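# Turn the closed unit on the belt to face the robot

## Task

Find the closed unit on the belt whose terminal end is aimed at the far rail, and rotate it in place on the belt until it rests flat on its back, lies at a right angle across the belt, and has its terminal end facing the robot.

## Robot and tools

Robot: two arms, left_arm (on the +y side) with a left hand and right_arm with a right hand, each hand having five fingers. Calibrated bases in the scene frame: left_arm at (+0.045, +0.275, +0.003) m, right_arm at (-0.023, -0.249, +0.048) m, both nearly unrotated. A camera stand is behind the arms. A loose object may occasionally get a brief shove from outside.

Frames. The scene frame has its origin at table-top height, halfway between the nominal bases, +z up and +x pointing out over the table. Fixed cameras and the table use it. Hand positions, orientations, targets and offsets are given in each arm's own base frame, and each arm rotates about its Hand target's position. The hand point sits 0.05 m in front of the palm and 0.15 m from the wrist face, in line with the index finger. Its +z runs along the straight fingers, +y out of the palm, and +x across the palm: away from the thumb on the right hand, toward the thumb on the left hand. Straight fingers reach 0.06 to 0.07 m past the point and lie 0.06 m behind it along -y. A wrist bracket on the little-finger side can strike things.

execute_actions(actions, cameras). actions is a list of actions. Each action is a table of up to 15 rows, one row per 1/30 s step, and a short table repeats its last row to fill 15 steps. Each row is a single list of 28 numbers, each in [-1, 1], covering both arms in this order: left_arm dx, dy, dz, rx, ry, rz; left hand little, ring, middle, index, thumb_bend, thumb_turn, force_limit, speed; then the same 14 for right_arm. The six pose numbers are an offset, not a pose: every row is measured from the arm's Hand target as it was when that action began, so a repeated offset keeps moving the arm further. 1.0 equals 0.6 m of travel or 180 degrees; rx, ry, rz form one rotation vector. Six zeros send the arm back to its Hand target. Hand numbers are targets on their own scales: fingers and thumb_bend run from +1 straight to -1 curled; thumb_turn runs from +1 beside the palm to -1 in front of it. force_limit maps -1 to about 0 N and +1 to 10 N (15 N for the two thumb motors). speed rises from nearly zero at -1 to full at +0.48 and above. Every row must carry all eight hand numbers. To leave a hand unchanged, resend its last executed eight numbers; if it has none yet, send hand_measured plus hand_force_limit and hand_speed. cameras: a list of names, ["all"], or [] for none; by default images appear only when actions is empty.

move(target, speed, blend, blocking, cameras). target is one 28-number row, laid out as above, or a list of up to 15 such rows. Each is an offset from the arms' current Hand targets, never from the previous row. speed is the top path speed in m/s, from 0.002 to 4.3, default 0.25, with turning capped at twice that in rad/s; give one value or one per target. blend, in metres, rounds the corners at intermediate targets; 0 makes a full stop at each. blocking=false returns after about 0.5 s while the motion continues. Hand numbers change at the start, or when a later target is reached. Paths do not avoid obstacles or the other arm and run at most 10 s. The result adds a move: line, for example done, off_target, moving, held or fault, plus any limits (paced = pose clipped, held = a step withheld). done means the arm is at rest within 10 mm and 2 degrees; it does not tell you whether anything is being touched.

wait(seconds: 0 to 10) lets time pass with the last commands held. stop() brakes a running move. zoom_image(camera, region) magnifies [x0, y0, x1, y1] pixels (at most 504 by 504) of cam_head_left, cam_head_right or cam_high from the latest images. show_instructions() shows the reference images. finished_scene(scene) ends the current scene and takes its number; this is irreversible, so only call it when the unit stays correctly placed with no help.

Results report, per arm: end_effector_position (m) and end_effector_quat_wxyz in the base frame, Hand target (your clipped last command, from which the next offsets count), joint positions, velocities (possibly shown as within noise) and torques, which include gravity, carry a fixed bias, and wrap at ±28 N m on joints 3 and 4. For hands: hand_measured, hand_stopped_by (moving, target, force, stalled, fault) and hand_load_n (positive when something pushes a finger open; a drop to about 0 means the grip is gone), all in the hand-number order. Motor temperatures, MOTOR HOT and OVER-TEMPERATURE FAULT lines warn about heat.

Behaviour. Orientation commands are clipped to within 40 degrees of the current orientation. Arms often stop 1 to 3 cm short, usually below the target, without touching anything; resend the missing distance as an offset. Tracking is loose, and a small rotation can shift the hand point a lot. Steer around an arm's own base rather than close past it. A grasp with the thumb turned in front fits objects 0.035 to 0.065 m thick; close slowly (speed -0.94 or lower) for a gentle hold. To tighten, raise force_limit and send a target beyond hand_measured; to loosen, send a more open target.

Avoid: dropping the unit or letting go while it moves, anything leaving the table, fast contacts or hard pushes against fixed objects, arms pressing on each other (including one hand gripping the other's fingers), overloading fingers, and holding poses the arm cannot reach, which heats motors until an arm collapses.

Each tool is called after ">>>" in YAML: its name, and indented under it one key for each argument.

Reference images:

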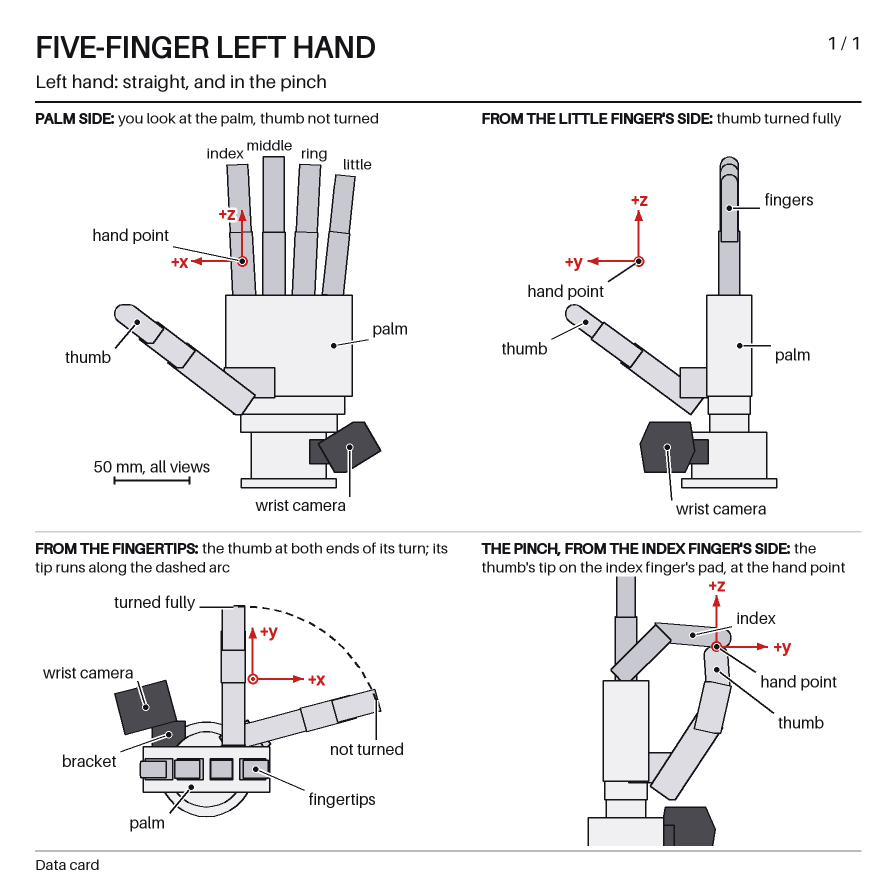

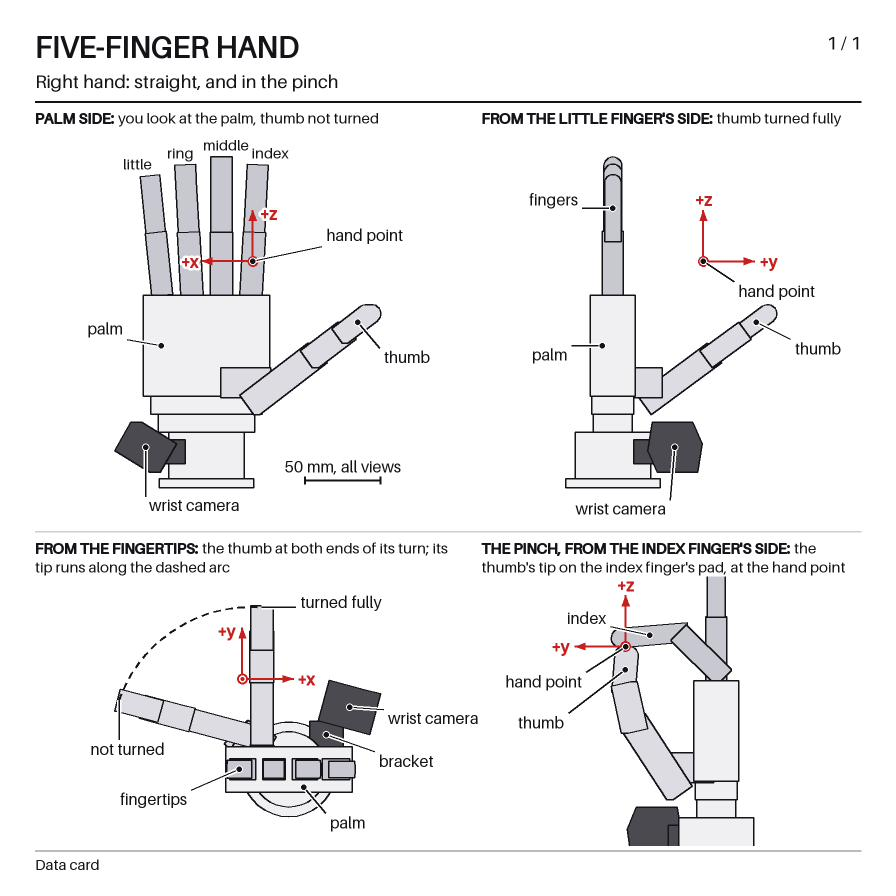

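## Session

>>> execute_actions:
  actions: []

Scene clock: 0.00 s.
left_arm: end_effector_position=(+0.5528, -0.2785, +0.1480) hand_measured=(+1.000, +1.000, +1.000, +1.000, +1.000, +1.000) hand_load_n=(+0.0, +0.0, +0.0, +0.0, +0.0, +0.0) hand_stopped_by=(target, target, target, target, target, target) hand_force_limit=0.00 hand_speed=-0.80 end_effector_quat_wxyz=(+0.018, -0.608, +0.793, +0.012) | right_arm: end_effector_position=(+0.7678, -0.1730, +0.2427) hand_measured=(+1.000, +1.000, +1.000, +1.000, +1.000, +1.000) hand_load_n=(-0.5, +0.0, +0.0, +0.0, +0.0, +0.0) hand_stopped_by=(target, target, target, target, target, target) hand_force_limit=0.00 hand_speed=-0.80 end_effector_quat_wxyz=(+0.258, +0.937, +0.164, +0.168)
Joint positions: left_arm=[-0.416 2.172 2.207 -1.608 -0.043 -0.153] | right_arm=[-0.04 2.167 2.259 -1.188 0.425 -2.062]
Joint velocities: within noise
Joint torques (N m): no reading
Motor temperatures (°C): left_arm=[33 28 25 28 31 22] | right_arm=[29 30 27 30 27 27]
Heat: left arm: hottest waist 33 °C; right arm: hottest shoulder 30 °C.
Hand target: left_arm +0.5570, -0.2804, +0.1446; +0.019, -0.608, +0.793, +0.011 | right_arm +0.7729, -0.1732, +0.2494; +0.260, +0.935, +0.162, +0.177

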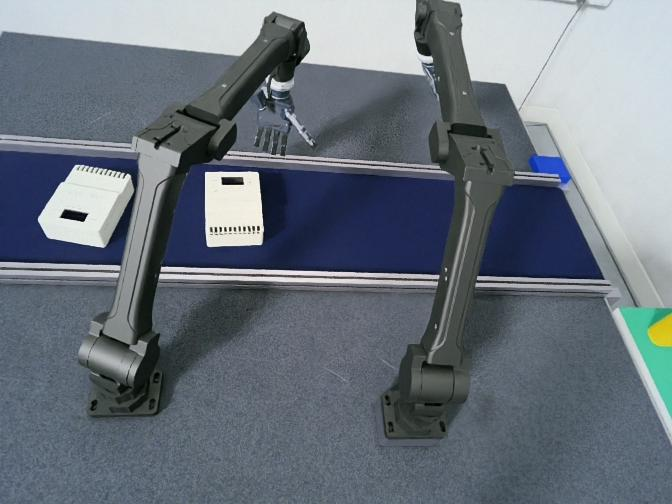

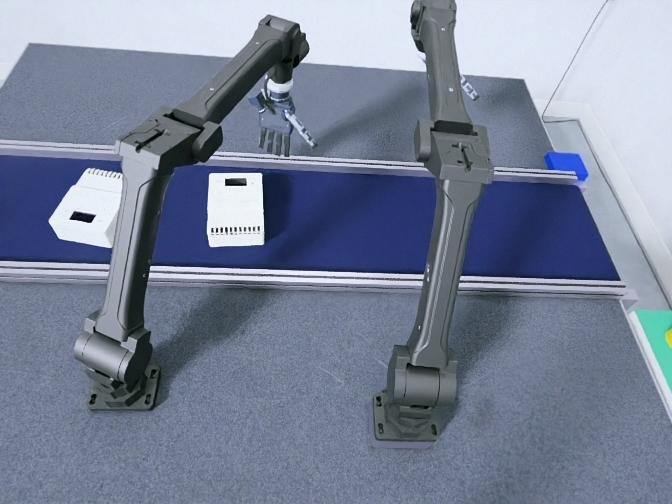

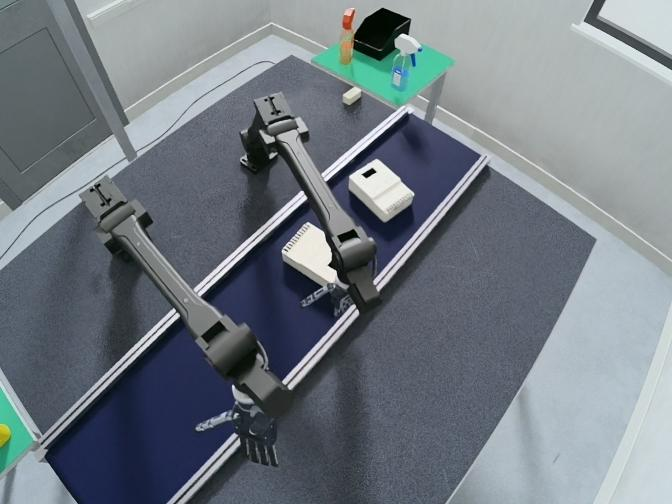

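>>> zoom_image:
  camera: "cam_head_left"
  region: [0, 120, 300, 300]

>>> zoom_image:
  camera: "cam_high"
  region: [240, 130, 460, 320]

>>> zoom_image:
  camera: "cam_head_right"
  region: [0, 120, 300, 300]

Scaled by 1.680 from the camera's 672x504 image, which has a finer 960x720 frame.

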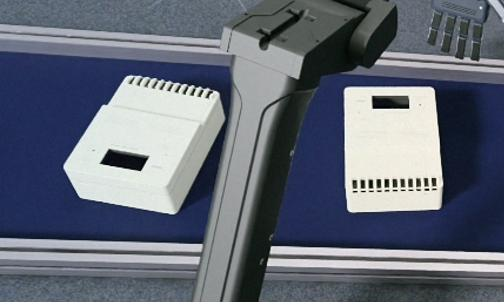

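Scaled by 2.291 from the camera's 672x504 image, which has a finer 960x720 frame.

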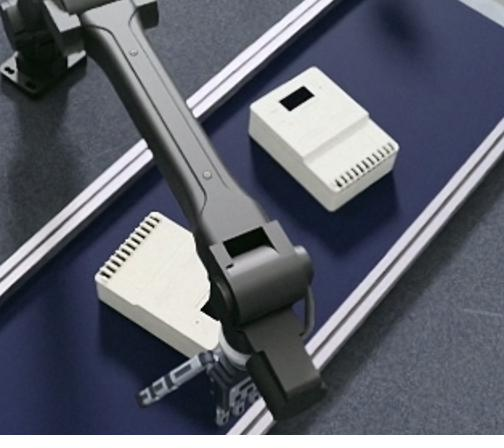

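Scaled by 1.680 from the camera's 672x504 image, which has a finer 960x720 frame.

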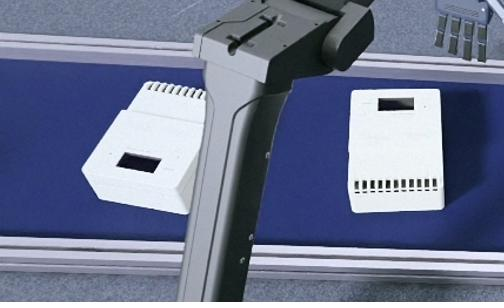

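>>> move:
  target:
    - [0,0,0.175,0,0,0,-1,-1,1,1,1,1,0,0, 0,0,0,0,0,0,1,1,1,1,1,1,0,-0.8]
    - [-0.353,0.68,0.176,0,0,-0.4,-1,-1,1,1,1,1,0,0, 0,0,0,0,0,0,1,1,1,1,1,1,0,-0.8]
  blend: [0.04,0]
  speed: [0.25,0.3]
  cameras: ["all"]

Scene clock: 54.83 s.
left_arm: end_effector_position=(+0.3468, +0.1283, +0.2562) hand_measured=(-1.000, -1.000, +1.000, +1.000, +1.000, +1.000) hand_load_n=(+0.0, +0.0, +0.5, +0.0, +0.0, +0.0) hand_stopped_by=(target, target, target, target, target, target) hand_force_limit=0.00 hand_speed=0.00 end_effector_quat_wxyz=(+0.027, -0.030, +0.999, -0.001) | right_arm: end_effector_position=(+0.7678, -0.1730, +0.2427) hand_measured=(+1.000, +1.000, +1.000, +1.000, +1.000, +1.000) hand_load_n=(+0.0, +0.5, +0.0, +0.0, +0.0, +0.0) hand_stopped_by=(target, target, target, target, target, target) hand_force_limit=0.00 hand_speed=-0.80 end_effector_quat_wxyz=(+0.258, +0.937, +0.164, +0.168)
Joint positions: left_arm=[0.188 1.315 1.346 -1.549 0.01 1.698] | right_arm=[-0.04 2.167 2.259 -1.188 0.425 -2.062]
Joint torques (N m): left_arm=[2.49 -7.65 7.15 0.47 -0.06 0.07] | right_arm=[-0.03 -23.18 11.89 0.98 0.31 0.07]
Motor temperatures (°C): left_arm=[33 32 32 27 29 22] | right_arm=[29 34 35 30 27 25]
Heat: left arm: hottest waist 33 °C; right arm: hottest elbow 35 °C.
Hand target: left_arm +0.3453, +0.1276, +0.2502; +0.022, -0.026, +0.999, -0.002 | right_arm +0.7729, -0.1732, +0.2494; +0.260, +0.935, +0.162, +0.177
Off the commanded pose: left_arm 0.006 m, 1 deg | right_arm 0.008 m, 1 deg.
move: done

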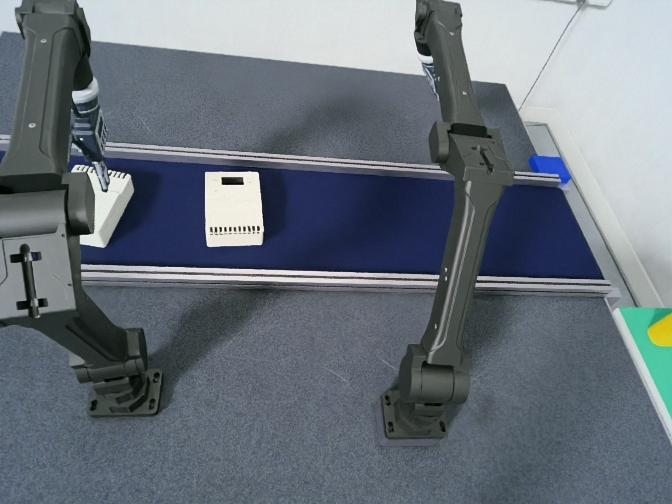

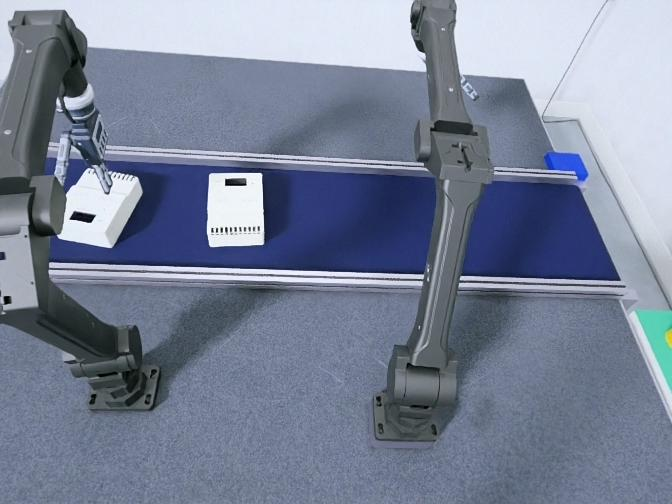

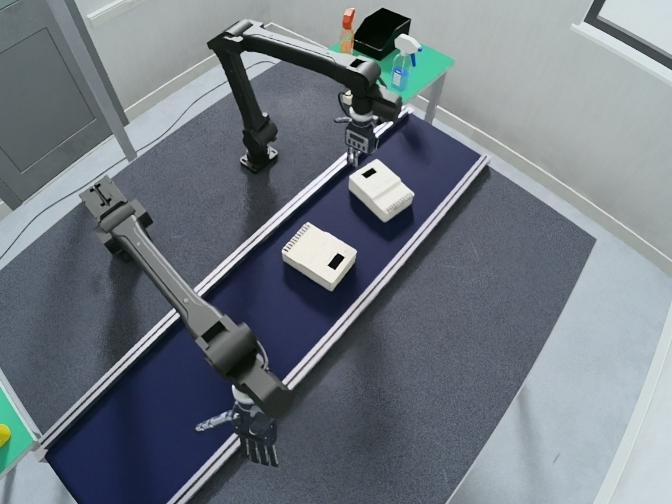

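>>> zoom_image:
  camera: "cam_head_left"
  region: [20, 60, 180, 260]

>>> zoom_image:
  camera: "cam_head_right"
  region: [20, 60, 180, 260]

>>> zoom_image:
  camera: "cam_high"
  region: [310, 80, 450, 240]

Scaled by 2.520 from the camera's 672x504 image, which has a finer 960x720 frame.

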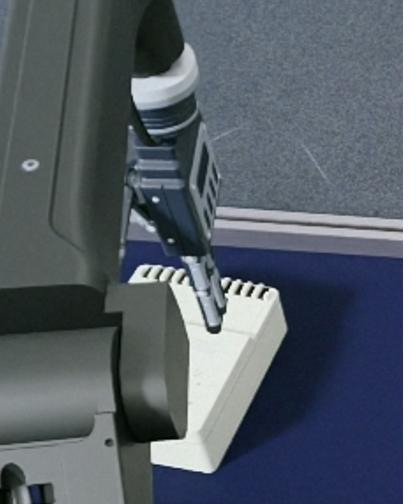

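Scaled by 2.520 from the camera's 672x504 image, which has a finer 960x720 frame.

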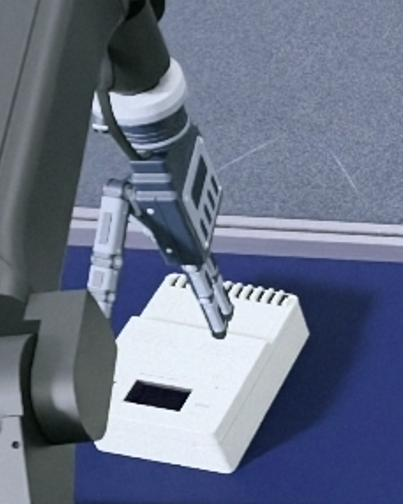

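Scaled by 3.150 from the camera's 672x504 image, which has a finer 960x720 frame.

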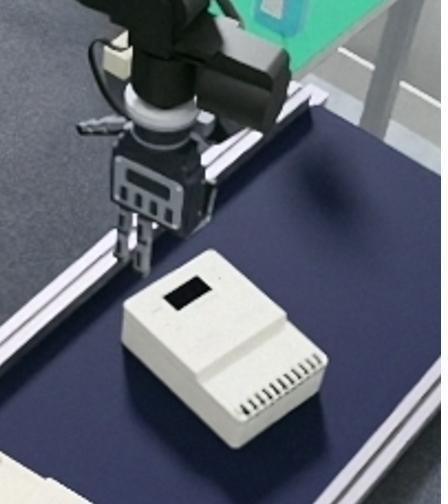

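>>> move:
  target:
    - [0.016,-0.033,0,0,0,0,-1,-1,1,1,1,1,0,0, 0,0,0,0,0,0,1,1,1,1,1,1,0,-0.8]
    - [0.016,-0.033,-0.245,0,0,0,-1,-1,1,1,1,1,0,0, 0,0,0,0,0,0,1,1,1,1,1,1,0,-0.8]
  blend: [0.01,0]
  speed: [0.15,0.12]
  cameras: ["all"]

Scene clock: 72.90 s.
left_arm: end_effector_position=(+0.3567, +0.1091, +0.1107) hand_measured=(-1.000, -1.000, +1.000, +1.000, +1.000, +1.000) hand_load_n=(+0.0, +0.0, +0.0, +0.0, -0.5, +0.0) hand_stopped_by=(target, target, target, target, target, target) hand_force_limit=0.00 hand_speed=0.00 end_effector_quat_wxyz=(+0.028, -0.023, +0.999, -0.002) | right_arm: end_effector_position=(+0.7678, -0.1730, +0.2427) hand_measured=(+1.000, +1.000, +1.000, +1.000, +1.000, +1.000) hand_load_n=(+0.0, +0.0, +0.0, +0.0, +0.0, +0.0) hand_stopped_by=(target, target, target, target, target, target) hand_force_limit=0.00 hand_speed=-0.80 end_effector_quat_wxyz=(+0.258, +0.937, +0.164, +0.168)
Joint positions: left_arm=[0.135 1.392 1.032 -1.156 0.01 1.66] | right_arm=[-0.04 2.167 2.259 -1.188 0.425 -2.062]
Joint torques (N m): left_arm=[2.32 -7.24 6.89 0.65 -0.15 -0.11] | right_arm=[0.73 -23.71 11.96 1.03 0.33 0.04]
Heat: left arm: hottest waist 32 °C; right arm: hottest elbow 37 °C.
Hand target: left_arm +0.3548, +0.1078, +0.1032; +0.021, -0.026, +0.999, -0.002 | right_arm +0.7729, -0.1732, +0.2494; +0.260, +0.935, +0.162, +0.177
Off the commanded pose: left_arm 0.008 m, 1 deg | right_arm 0.008 m, 1 deg.
move: done

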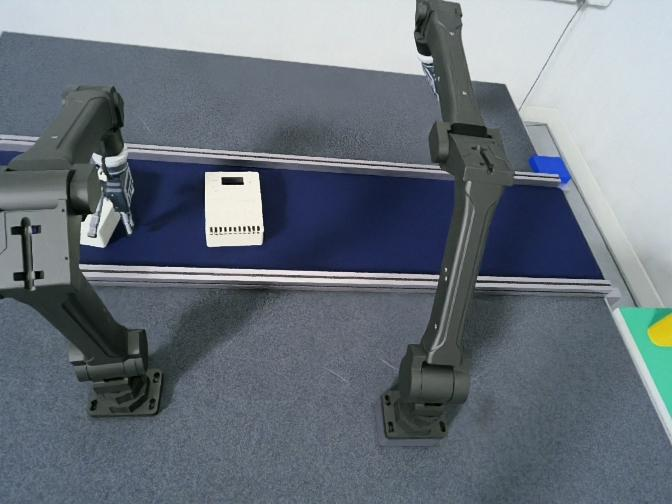

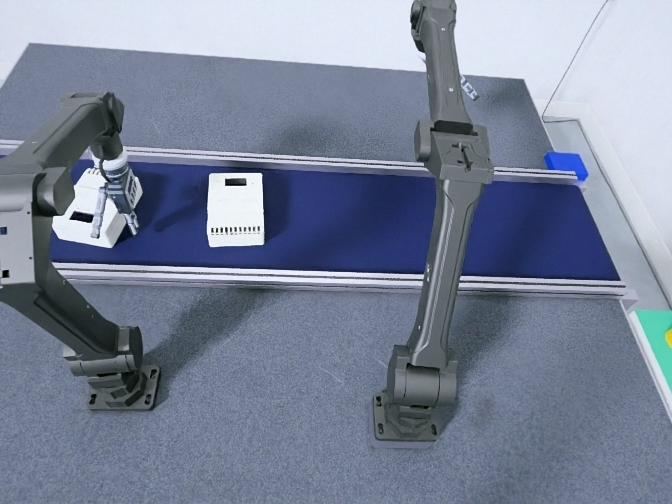

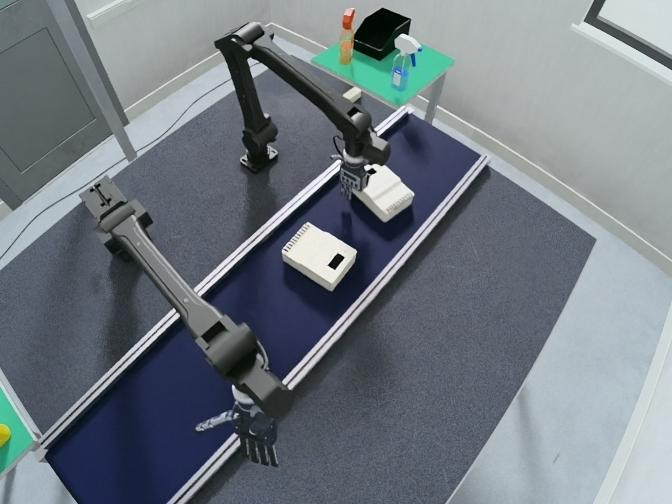

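>>> zoom_image:
  camera: "cam_head_right"
  region: [30, 130, 180, 270]

>>> zoom_image:
  camera: "cam_high"
  region: [310, 120, 450, 240]

Scaled by 3.360 from the camera's 672x504 image, which has a finer 960x720 frame.

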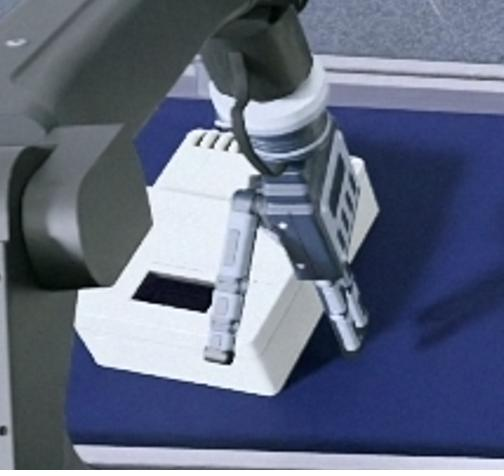

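Scaled by 3.600 from the camera's 672x504 image, which has a finer 960x720 frame.

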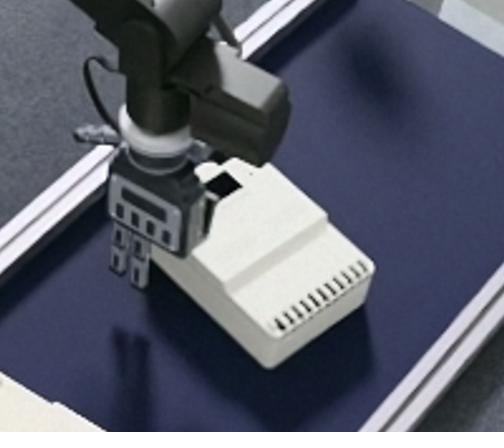

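>>> move:
  target:
    - [0,0.02,-0.015,0,0,0.01,-1,-1,1,1,1,1,0,0, 0,0,0,0,0,0,1,1,1,1,1,1,0,-0.8]
    - [0,0.15,-0.015,0,0,0.02,-1,-1,1,1,1,1,0,0, 0,0,0,0,0,0,1,1,1,1,1,1,0,-0.8]
  blend: [0.01,0]
  speed: [0.06,0.06]
  cameras: ["cam_head_left","cam_head_right","cam_high"]

Scene clock: 79.40 s.
left_arm: end_effector_position=(+0.3393, +0.1855, +0.0865) hand_measured=(-1.000, -1.000, +1.000, +1.000, +1.000, +1.000) hand_load_n=(+0.0, +0.0, +0.0, +0.0, +0.0, +0.5) hand_stopped_by=(target, target, target, target, target, target) hand_force_limit=0.00 hand_speed=0.00 end_effector_quat_wxyz=(+0.009, -0.057, +0.998, -0.010) | right_arm: end_effector_position=(+0.7678, -0.1730, +0.2427) hand_measured=(+1.000, +1.000, +1.000, +1.000, +1.000, +1.000) hand_load_n=(+0.0, +0.0, +0.0, +0.0, +0.0, +0.0) hand_stopped_by=(target, target, target, target, target, target) hand_force_limit=0.00 hand_speed=-0.80 end_effector_quat_wxyz=(+0.258, +0.937, +0.164, +0.168)
Joint positions: left_arm=[0.343 1.46 1.033 -1.133 0.024 1.8] | right_arm=[-0.04 2.167 2.259 -1.188 0.425 -2.062]
Joint torques (N m): left_arm=[3.37 -7.59 10.74 0.46 -0.39 0.11] | right_arm=[0.09 -23.47 11.93 1.05 0.35 0.04]
Heat: left arm: hottest waist 32 °C; right arm: hottest elbow 37 °C.
Hand target: left_arm +0.3548, +0.1978, +0.0941; +0.021, -0.057, +0.998, -0.002 | right_arm +0.7729, -0.1732, +0.2494; +0.260, +0.935, +0.162, +0.177
Off the commanded pose: left_arm 0.021 m, 2 deg | right_arm 0.008 m, 1 deg.
move: off_target (left_arm); blend cut to 0.0079 m at target 1

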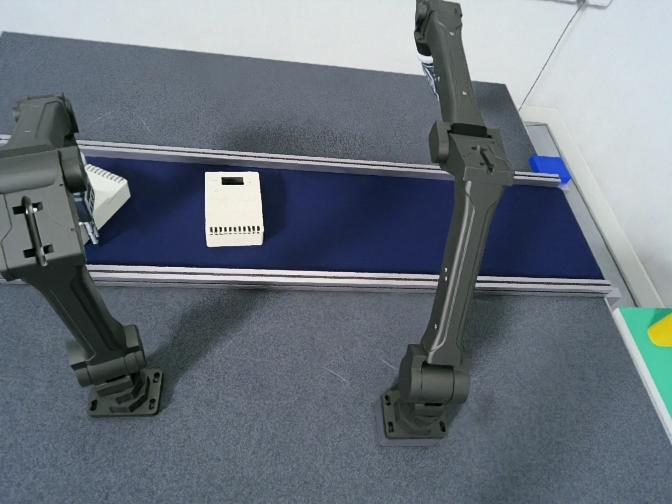

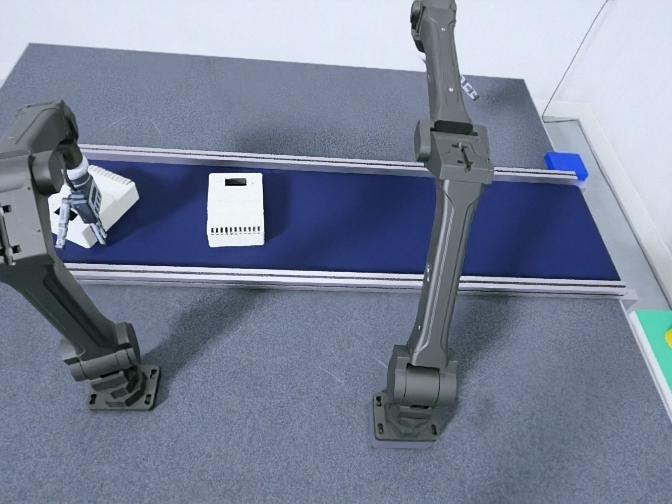

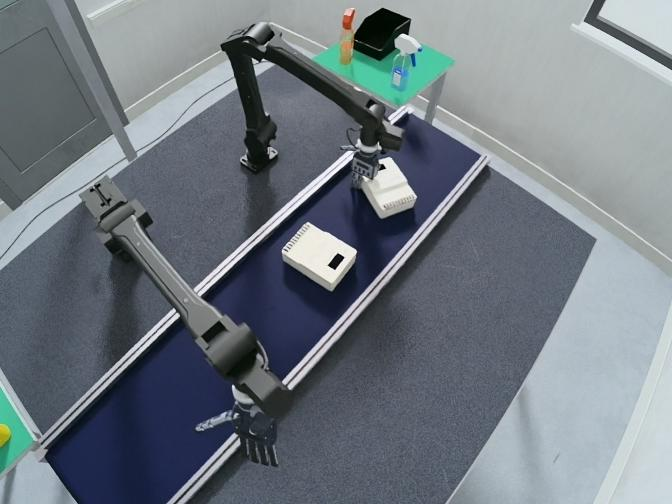

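>>> zoom_image:
  camera: "cam_high"
  region: [310, 120, 450, 240]

>>> zoom_image:
  camera: "cam_head_right"
  region: [30, 130, 180, 270]

Scaled by 3.600 from the camera's 672x504 image, which has a finer 960x720 frame.

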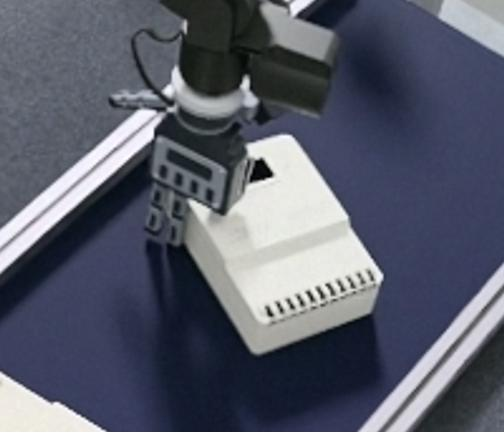

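Scaled by 3.360 from the camera's 672x504 image, which has a finer 960x720 frame.

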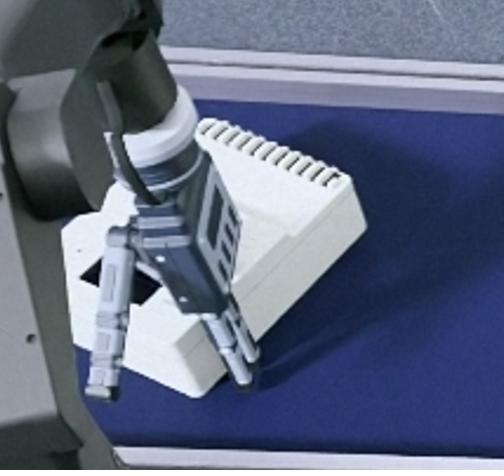

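>>> move:
  target:
    - [0.015,0.12,0.015,0,0,0.07,-1,-1,1,1,1,1,0,0, 0,0,0,0,0,0,1,1,1,1,1,1,0,-0.8]
  speed: [0.06]
  cameras: ["cam_head_left","cam_head_right","cam_high"]

>>> zoom_image:
  camera: "cam_high"
  region: [310, 120, 450, 240]

>>> zoom_image:
  camera: "cam_head_right"
  region: [30, 130, 180, 270]

Scene clock: 86.50 s.
left_arm: end_effector_position=(+0.3487, +0.2563, +0.0932) hand_measured=(-1.000, -1.000, +1.000, +1.000, +1.000, +1.000) hand_load_n=(+0.0, +0.0, +0.5, +0.0, +0.0, +0.0) hand_stopped_by=(target, target, target, target, target, target) hand_force_limit=0.00 hand_speed=0.00 end_effector_quat_wxyz=(+0.008, -0.157, +0.988, -0.006) | right_arm: end_effector_position=(+0.7678, -0.1730, +0.2427) hand_measured=(+1.000, +1.000, +1.000, +1.000, +1.000, +1.000) hand_load_n=(+0.0, +0.0, +0.0, +0.0, +0.0, +0.0) hand_stopped_by=(target, target, target, target, target, target) hand_force_limit=0.00 hand_speed=-0.80 end_effector_quat_wxyz=(+0.258, +0.937, +0.164, +0.168)
Joint positions: left_arm=[0.492 1.578 1.185 -1.167 0.016 1.747] | right_arm=[-0.04 2.167 2.259 -1.188 0.425 -2.062]
Joint torques (N m): left_arm=[3.31 -9.23 11.74 0.13 -0.22 -0.11] | right_arm=[0.73 -23.94 11.96 0.96 0.34 0.03]
Heat: left arm: hottest elbow 33 °C; right arm: hottest elbow 37 °C.
Hand target: left_arm +0.3638, +0.2699, +0.1032; +0.022, -0.166, +0.986, +0.001 | right_arm +0.7729, -0.1732, +0.2494; +0.260, +0.935, +0.162, +0.177
Off the commanded pose: left_arm 0.023 m, 2 deg | right_arm 0.008 m, 1 deg.
move: off_target (left_arm)

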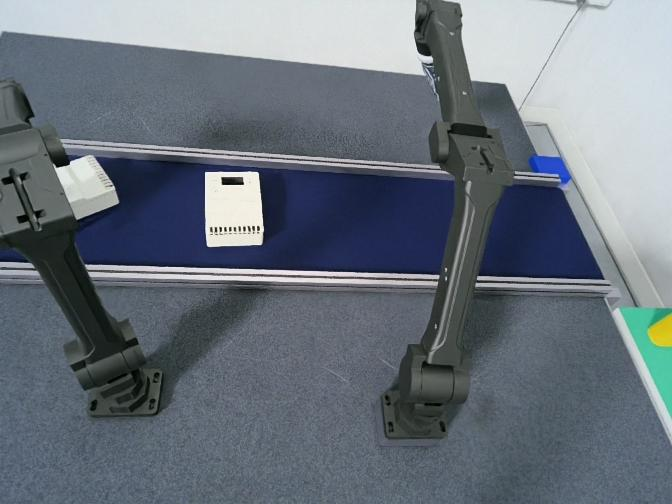

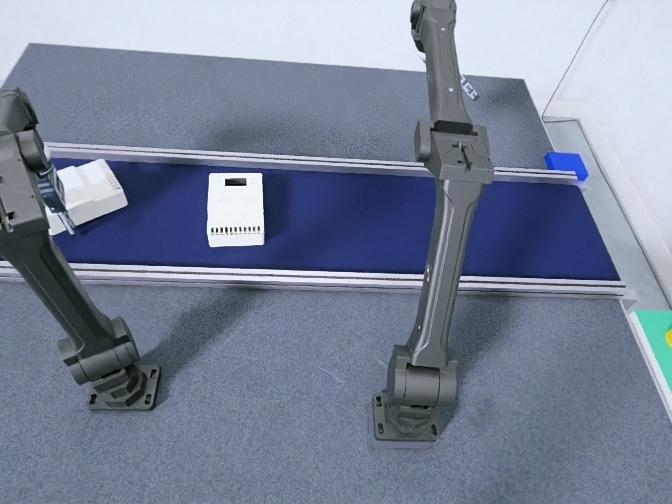

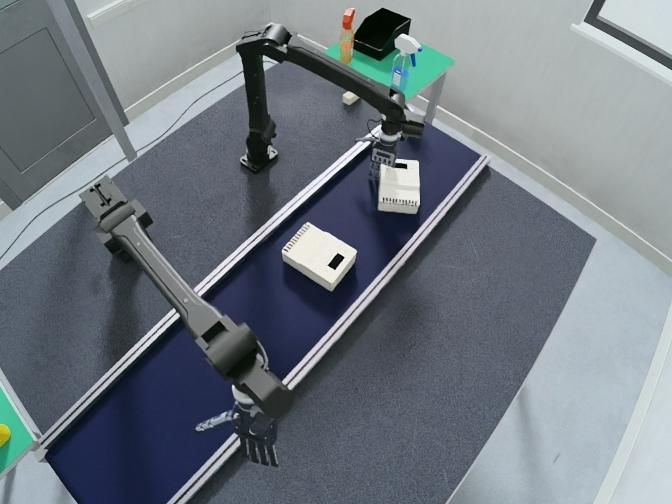

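Scaled by 3.600 from the camera's 672x504 image, which has a finer 960x720 frame.

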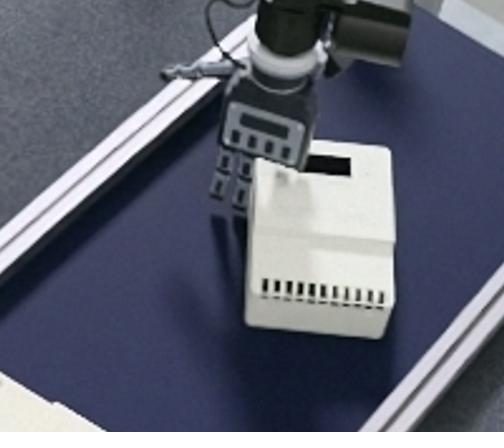

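Scaled by 3.360 from the camera's 672x504 image, which has a finer 960x720 frame.

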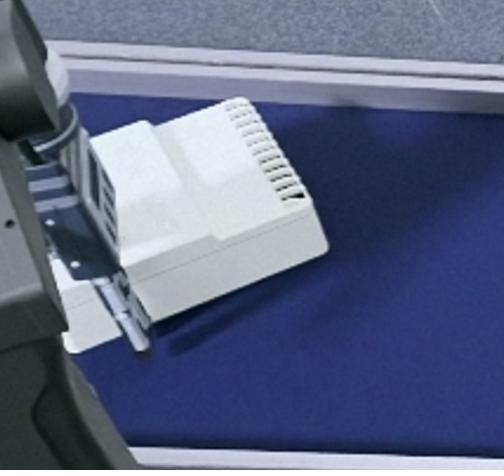

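>>> move:
  target:
    - [0,0.07,0.2,0,0,0.07,-1,-1,1,1,1,1,0,0, 0,0,0,0,0,0,1,1,1,1,1,1,0,-0.8]
    - [0.317,-0.128,0.2,0,0,0.6,-1,-1,1,1,1,1,0,0, 0,0,0,0,0,0,1,1,1,1,1,1,0,-0.8]
    - [0.317,-0.128,0.05,0,0,0.6,-1,-1,1,1,1,1,0,0, 0,0,0,0,0,0,1,1,1,1,1,1,0,-0.8]
  blend: [0.03,0.01,0]
  speed: [0.2,0.4,0.15]
  cameras: ["cam_head_left","cam_head_right","cam_high"]

>>> zoom_image:
  camera: "cam_high"
  region: [310, 100, 450, 240]

>>> zoom_image:
  camera: "cam_head_right"
  region: [20, 110, 180, 270]

Scene clock: 101.37 s.
left_arm: end_effector_position=(+0.5523, +0.1967, +0.1493) hand_measured=(-1.000, -1.000, +1.000, +1.000, +1.000, +1.000) hand_load_n=(+0.0, +0.0, +0.0, +0.0, +0.0, +0.0) hand_stopped_by=(target, target, target, target, target, target) hand_force_limit=0.00 hand_speed=0.00 end_effector_quat_wxyz=(-0.020, +0.895, -0.445, -0.010) | right_arm: end_effector_position=(+0.7678, -0.1730, +0.2427) hand_measured=(+1.000, +1.000, +1.000, +1.000, +1.000, +1.000) hand_load_n=(+0.0, +0.0, +0.0, +0.0, +0.0, +0.0) hand_stopped_by=(target, target, target, target, target, target) hand_force_limit=0.00 hand_speed=-0.80 end_effector_quat_wxyz=(+0.258, +0.937, +0.164, +0.168)
Joint positions: left_arm=[0.405 2.028 1.975 -1.5 -0.041 -0.242] | right_arm=[-0.04 2.167 2.259 -1.188 0.425 -2.062]
Joint torques (N m): left_arm=[2.02 -15.85 7.41 0.54 -0.18 -0.1] | right_arm=[1.38 -23.41 11.93 1.13 0.38 0.07]
Heat: left arm: hottest elbow 35 °C; right arm: hottest elbow 38 °C.
Hand target: left_arm +0.5541, +0.1929, +0.1333; -0.012, +0.895, -0.445, -0.018 | right_arm +0.7729, -0.1732, +0.2494; +0.260, +0.935, +0.162, +0.177
Off the commanded pose: left_arm 0.017 m, 1 deg | right_arm 0.008 m, 1 deg.
move: off_target (left_arm)

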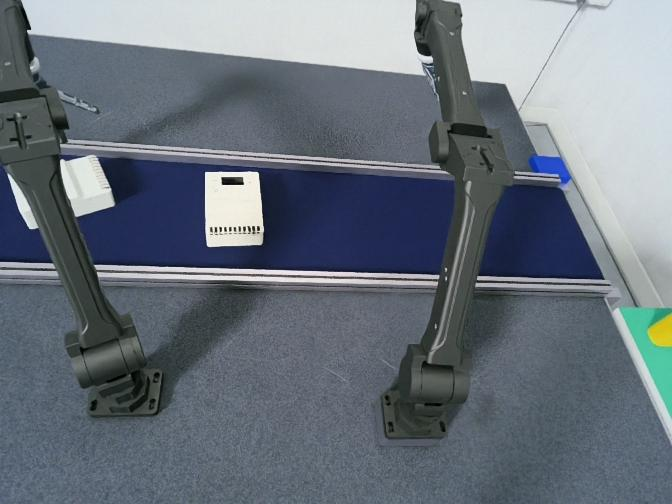

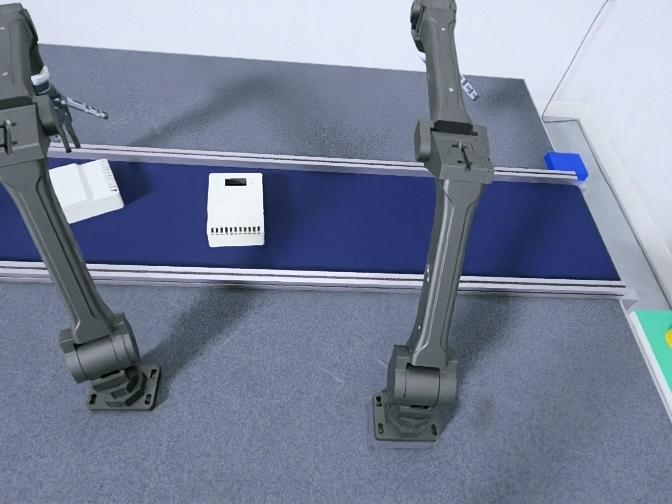

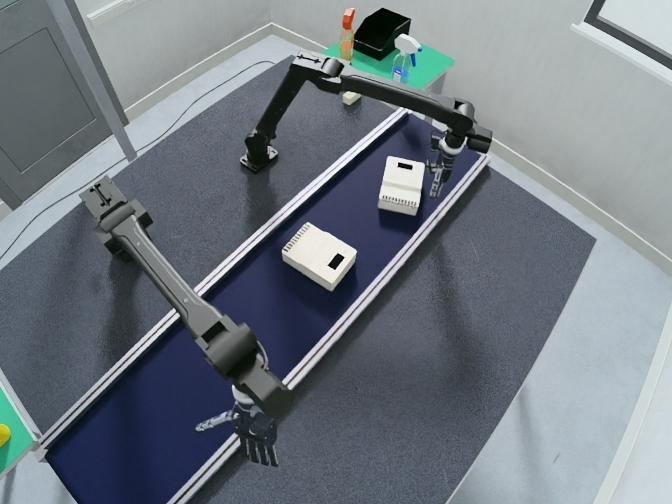

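Scaled by 3.600 from the camera's 672x504 image, which has a finer 960x720 frame.

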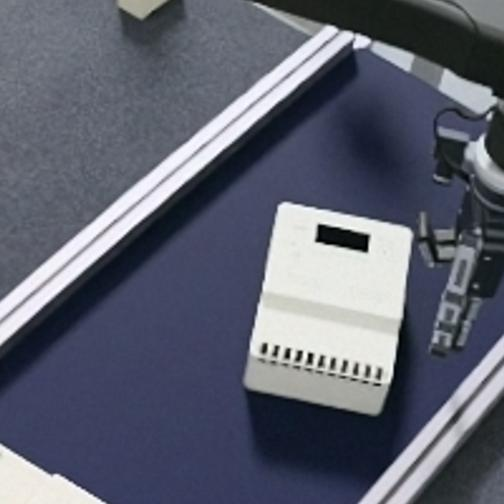

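Scaled by 3.150 from the camera's 672x504 image, which has a finer 960x720 frame.

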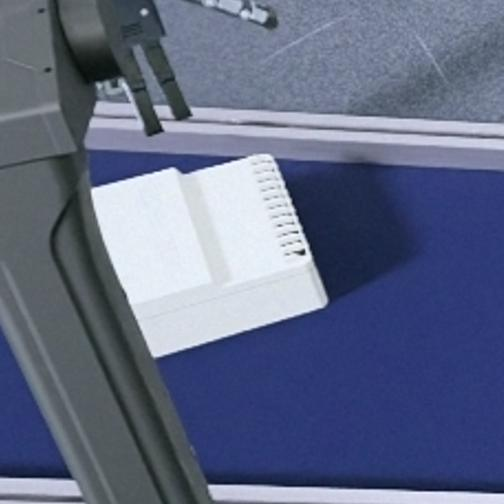

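>>> move:
  target:
    - [-0.01,-0.033,0,0,0,-0.04,-1,-1,1,1,1,1,0,0, 0,0,0,0,0,0,1,1,1,1,1,1,0,-0.8]
    - [-0.01,-0.033,-0.08,0,0,-0.04,-1,-1,1,1,1,1,0,0, 0,0,0,0,0,0,1,1,1,1,1,1,0,-0.8]
  blend: [0.0,0]
  speed: [0.1,0.1]
  cameras: ["cam_head_right","cam_high"]

>>> zoom_image:
  camera: "cam_high"
  region: [310, 100, 490, 240]

>>> zoom_image:
  camera: "cam_head_right"
  region: [20, 110, 180, 270]

Scene clock: 114.27 s.
left_arm: end_effector_position=(+0.5495, +0.1766, +0.1008) hand_measured=(-1.000, -1.000, +1.000, +1.000, +1.000, +1.000) hand_load_n=(+0.0, +0.0, +0.0, +0.0, +0.0, +0.0) hand_stopped_by=(target, target, target, target, target, target) hand_force_limit=0.00 hand_speed=0.00 end_effector_quat_wxyz=(-0.022, +0.869, -0.494, -0.009) | right_arm: end_effector_position=(+0.7678, -0.1730, +0.2427) hand_measured=(+1.000, +1.000, +1.000, +1.000, +1.000, +1.000) hand_load_n=(+0.0, +0.0, +0.0, +0.0, +0.0, +0.0) hand_stopped_by=(target, target, target, target, target, target) hand_force_limit=0.00 hand_speed=-0.80 end_effector_quat_wxyz=(+0.258, +0.937, +0.164, +0.168)
Joint positions: left_arm=[0.368 2.024 1.842 -1.366 -0.041 -0.169] | right_arm=[-0.04 2.167 2.259 -1.188 0.425 -2.062]
Joint torques (N m): left_arm=[2.08 -15.85 7.12 0.54 -0.18 0.08] | right_arm=[1.44 -23.88 11.99 1.13 0.38 0.1]
Heat: left arm: hottest elbow 34 °C; right arm: hottest elbow 38 °C.
Hand target: left_arm +0.5481, +0.1732, +0.0853; -0.013, +0.866, -0.500, -0.017 | right_arm +0.7729, -0.1732, +0.2494; +0.260, +0.935, +0.162, +0.177
Off the commanded pose: left_arm 0.016 m, 2 deg | right_arm 0.008 m, 1 deg.
move: off_target (left_arm)
Images, in order (width x height): cam_head_right 672x504, cam_high 672x504.

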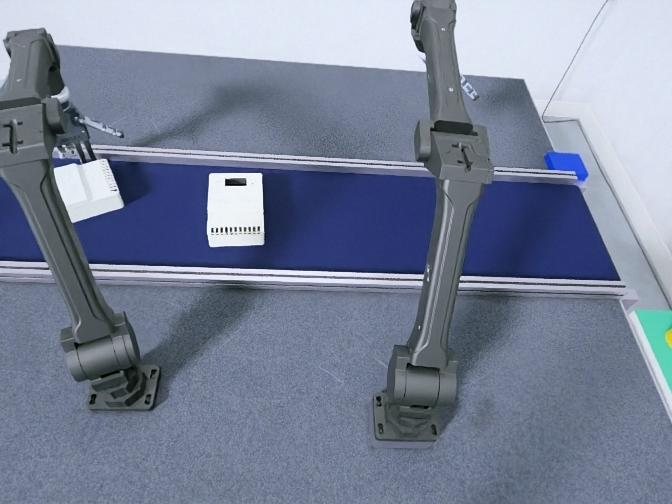

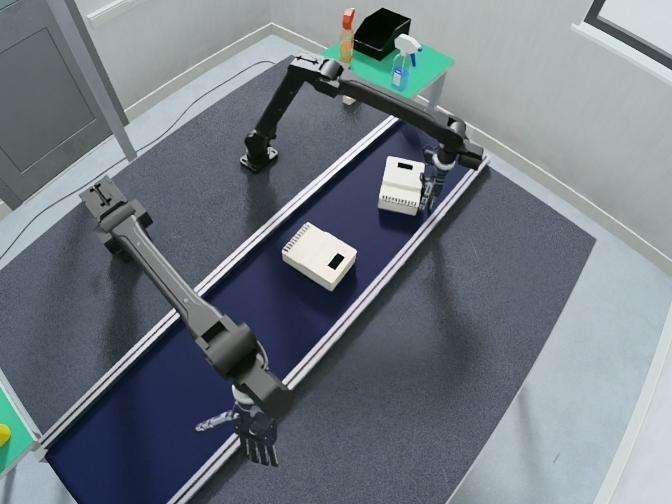

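Scaled by 2.800 from the camera's 672x504 image, which has a finer 960x720 frame.

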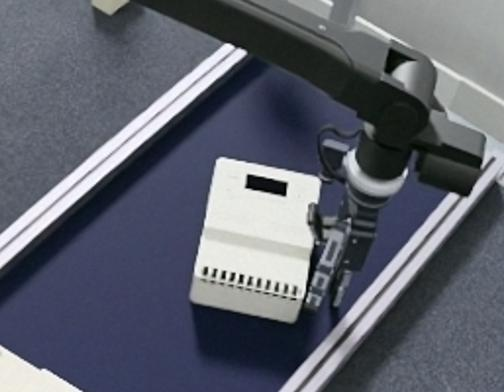

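Scaled by 3.150 from the camera's 672x504 image, which has a finer 960x720 frame.

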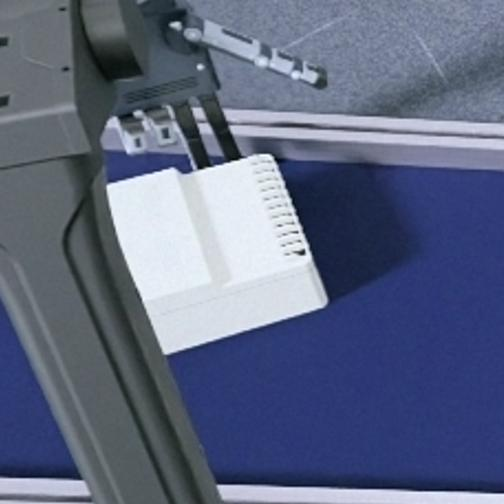

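>>> move:
  target:
    - [-0.14,-0.063,0,0,0,-0.15,-1,-1,1,1,1,1,0,0, 0,0,0,0,0,0,1,1,1,1,1,1,0,-0.8]
  speed: [0.06]
  cameras: ["cam_head_right","cam_high"]

>>> zoom_image:
  camera: "cam_high"
  region: [310, 100, 490, 240]

>>> zoom_image:
  camera: "cam_head_right"
  region: [20, 110, 180, 270]

Scene clock: 121.47 s.
left_arm: end_effector_position=(+0.4697, +0.1429, +0.0898) hand_measured=(-1.000, -1.000, +1.000, +1.000, +1.000, +1.000) hand_load_n=(+0.0, +0.0, +0.0, +0.0, +0.0, +0.0) hand_stopped_by=(target, target, target, target, target, target) hand_force_limit=0.00 hand_speed=0.00 end_effector_quat_wxyz=(-0.025, +0.732, -0.681, -0.010) | right_arm: end_effector_position=(+0.7678, -0.1730, +0.2427) hand_measured=(+1.000, +1.000, +1.000, +1.000, +1.000, +1.000) hand_load_n=(+0.0, +0.0, +0.0, +0.0, +0.0, +0.0) hand_stopped_by=(target, target, target, target, target, target) hand_force_limit=0.00 hand_speed=-0.80 end_effector_quat_wxyz=(+0.258, +0.937, +0.164, +0.168)
Joint positions: left_arm=[0.312 1.83 1.515 -1.222 -0.042 0.24] | right_arm=[-0.04 2.167 2.259 -1.188 0.425 -2.062]
Joint torques (N m): left_arm=[1.85 -14.62 6.27 0.2 -0.06 0.1] | right_arm=[0.32 -24.41 12.04 1.1 0.31 0.08]
Heat: left arm: hottest shoulder 33 °C; right arm: hottest elbow 39 °C.
Hand target: left_arm +0.4640, +0.1354, +0.0852; -0.017, +0.725, -0.689, -0.013 | right_arm +0.7729, -0.1732, +0.2494; +0.260, +0.935, +0.162, +0.177
Off the commanded pose: left_arm 0.010 m, 2 deg | right_arm 0.008 m, 1 deg.
move: done
Images, in order (width x height): cam_head_right 672x504, cam_high 672x504.

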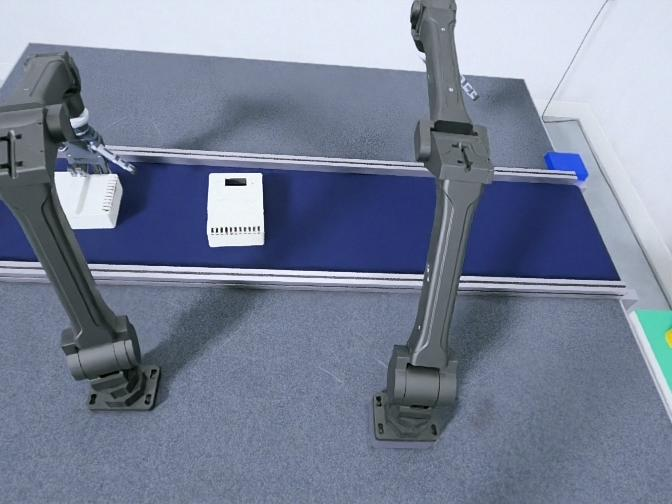

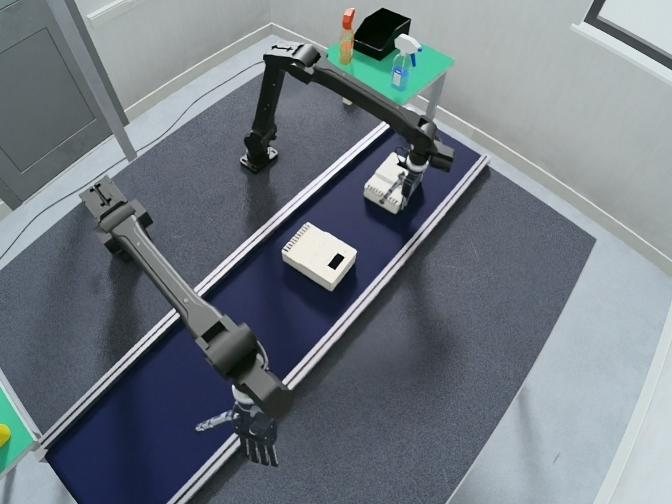

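Scaled by 2.800 from the camera's 672x504 image, which has a finer 960x720 frame.

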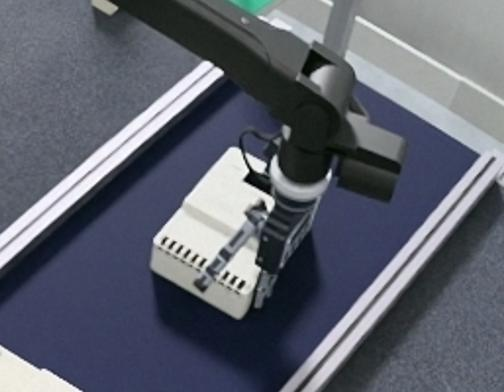

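Scaled by 3.150 from the camera's 672x504 image, which has a finer 960x720 frame.

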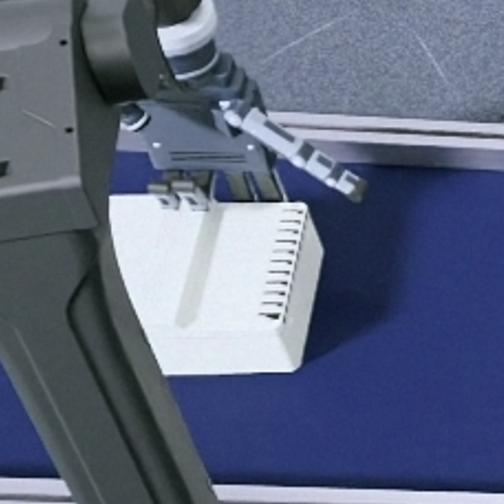

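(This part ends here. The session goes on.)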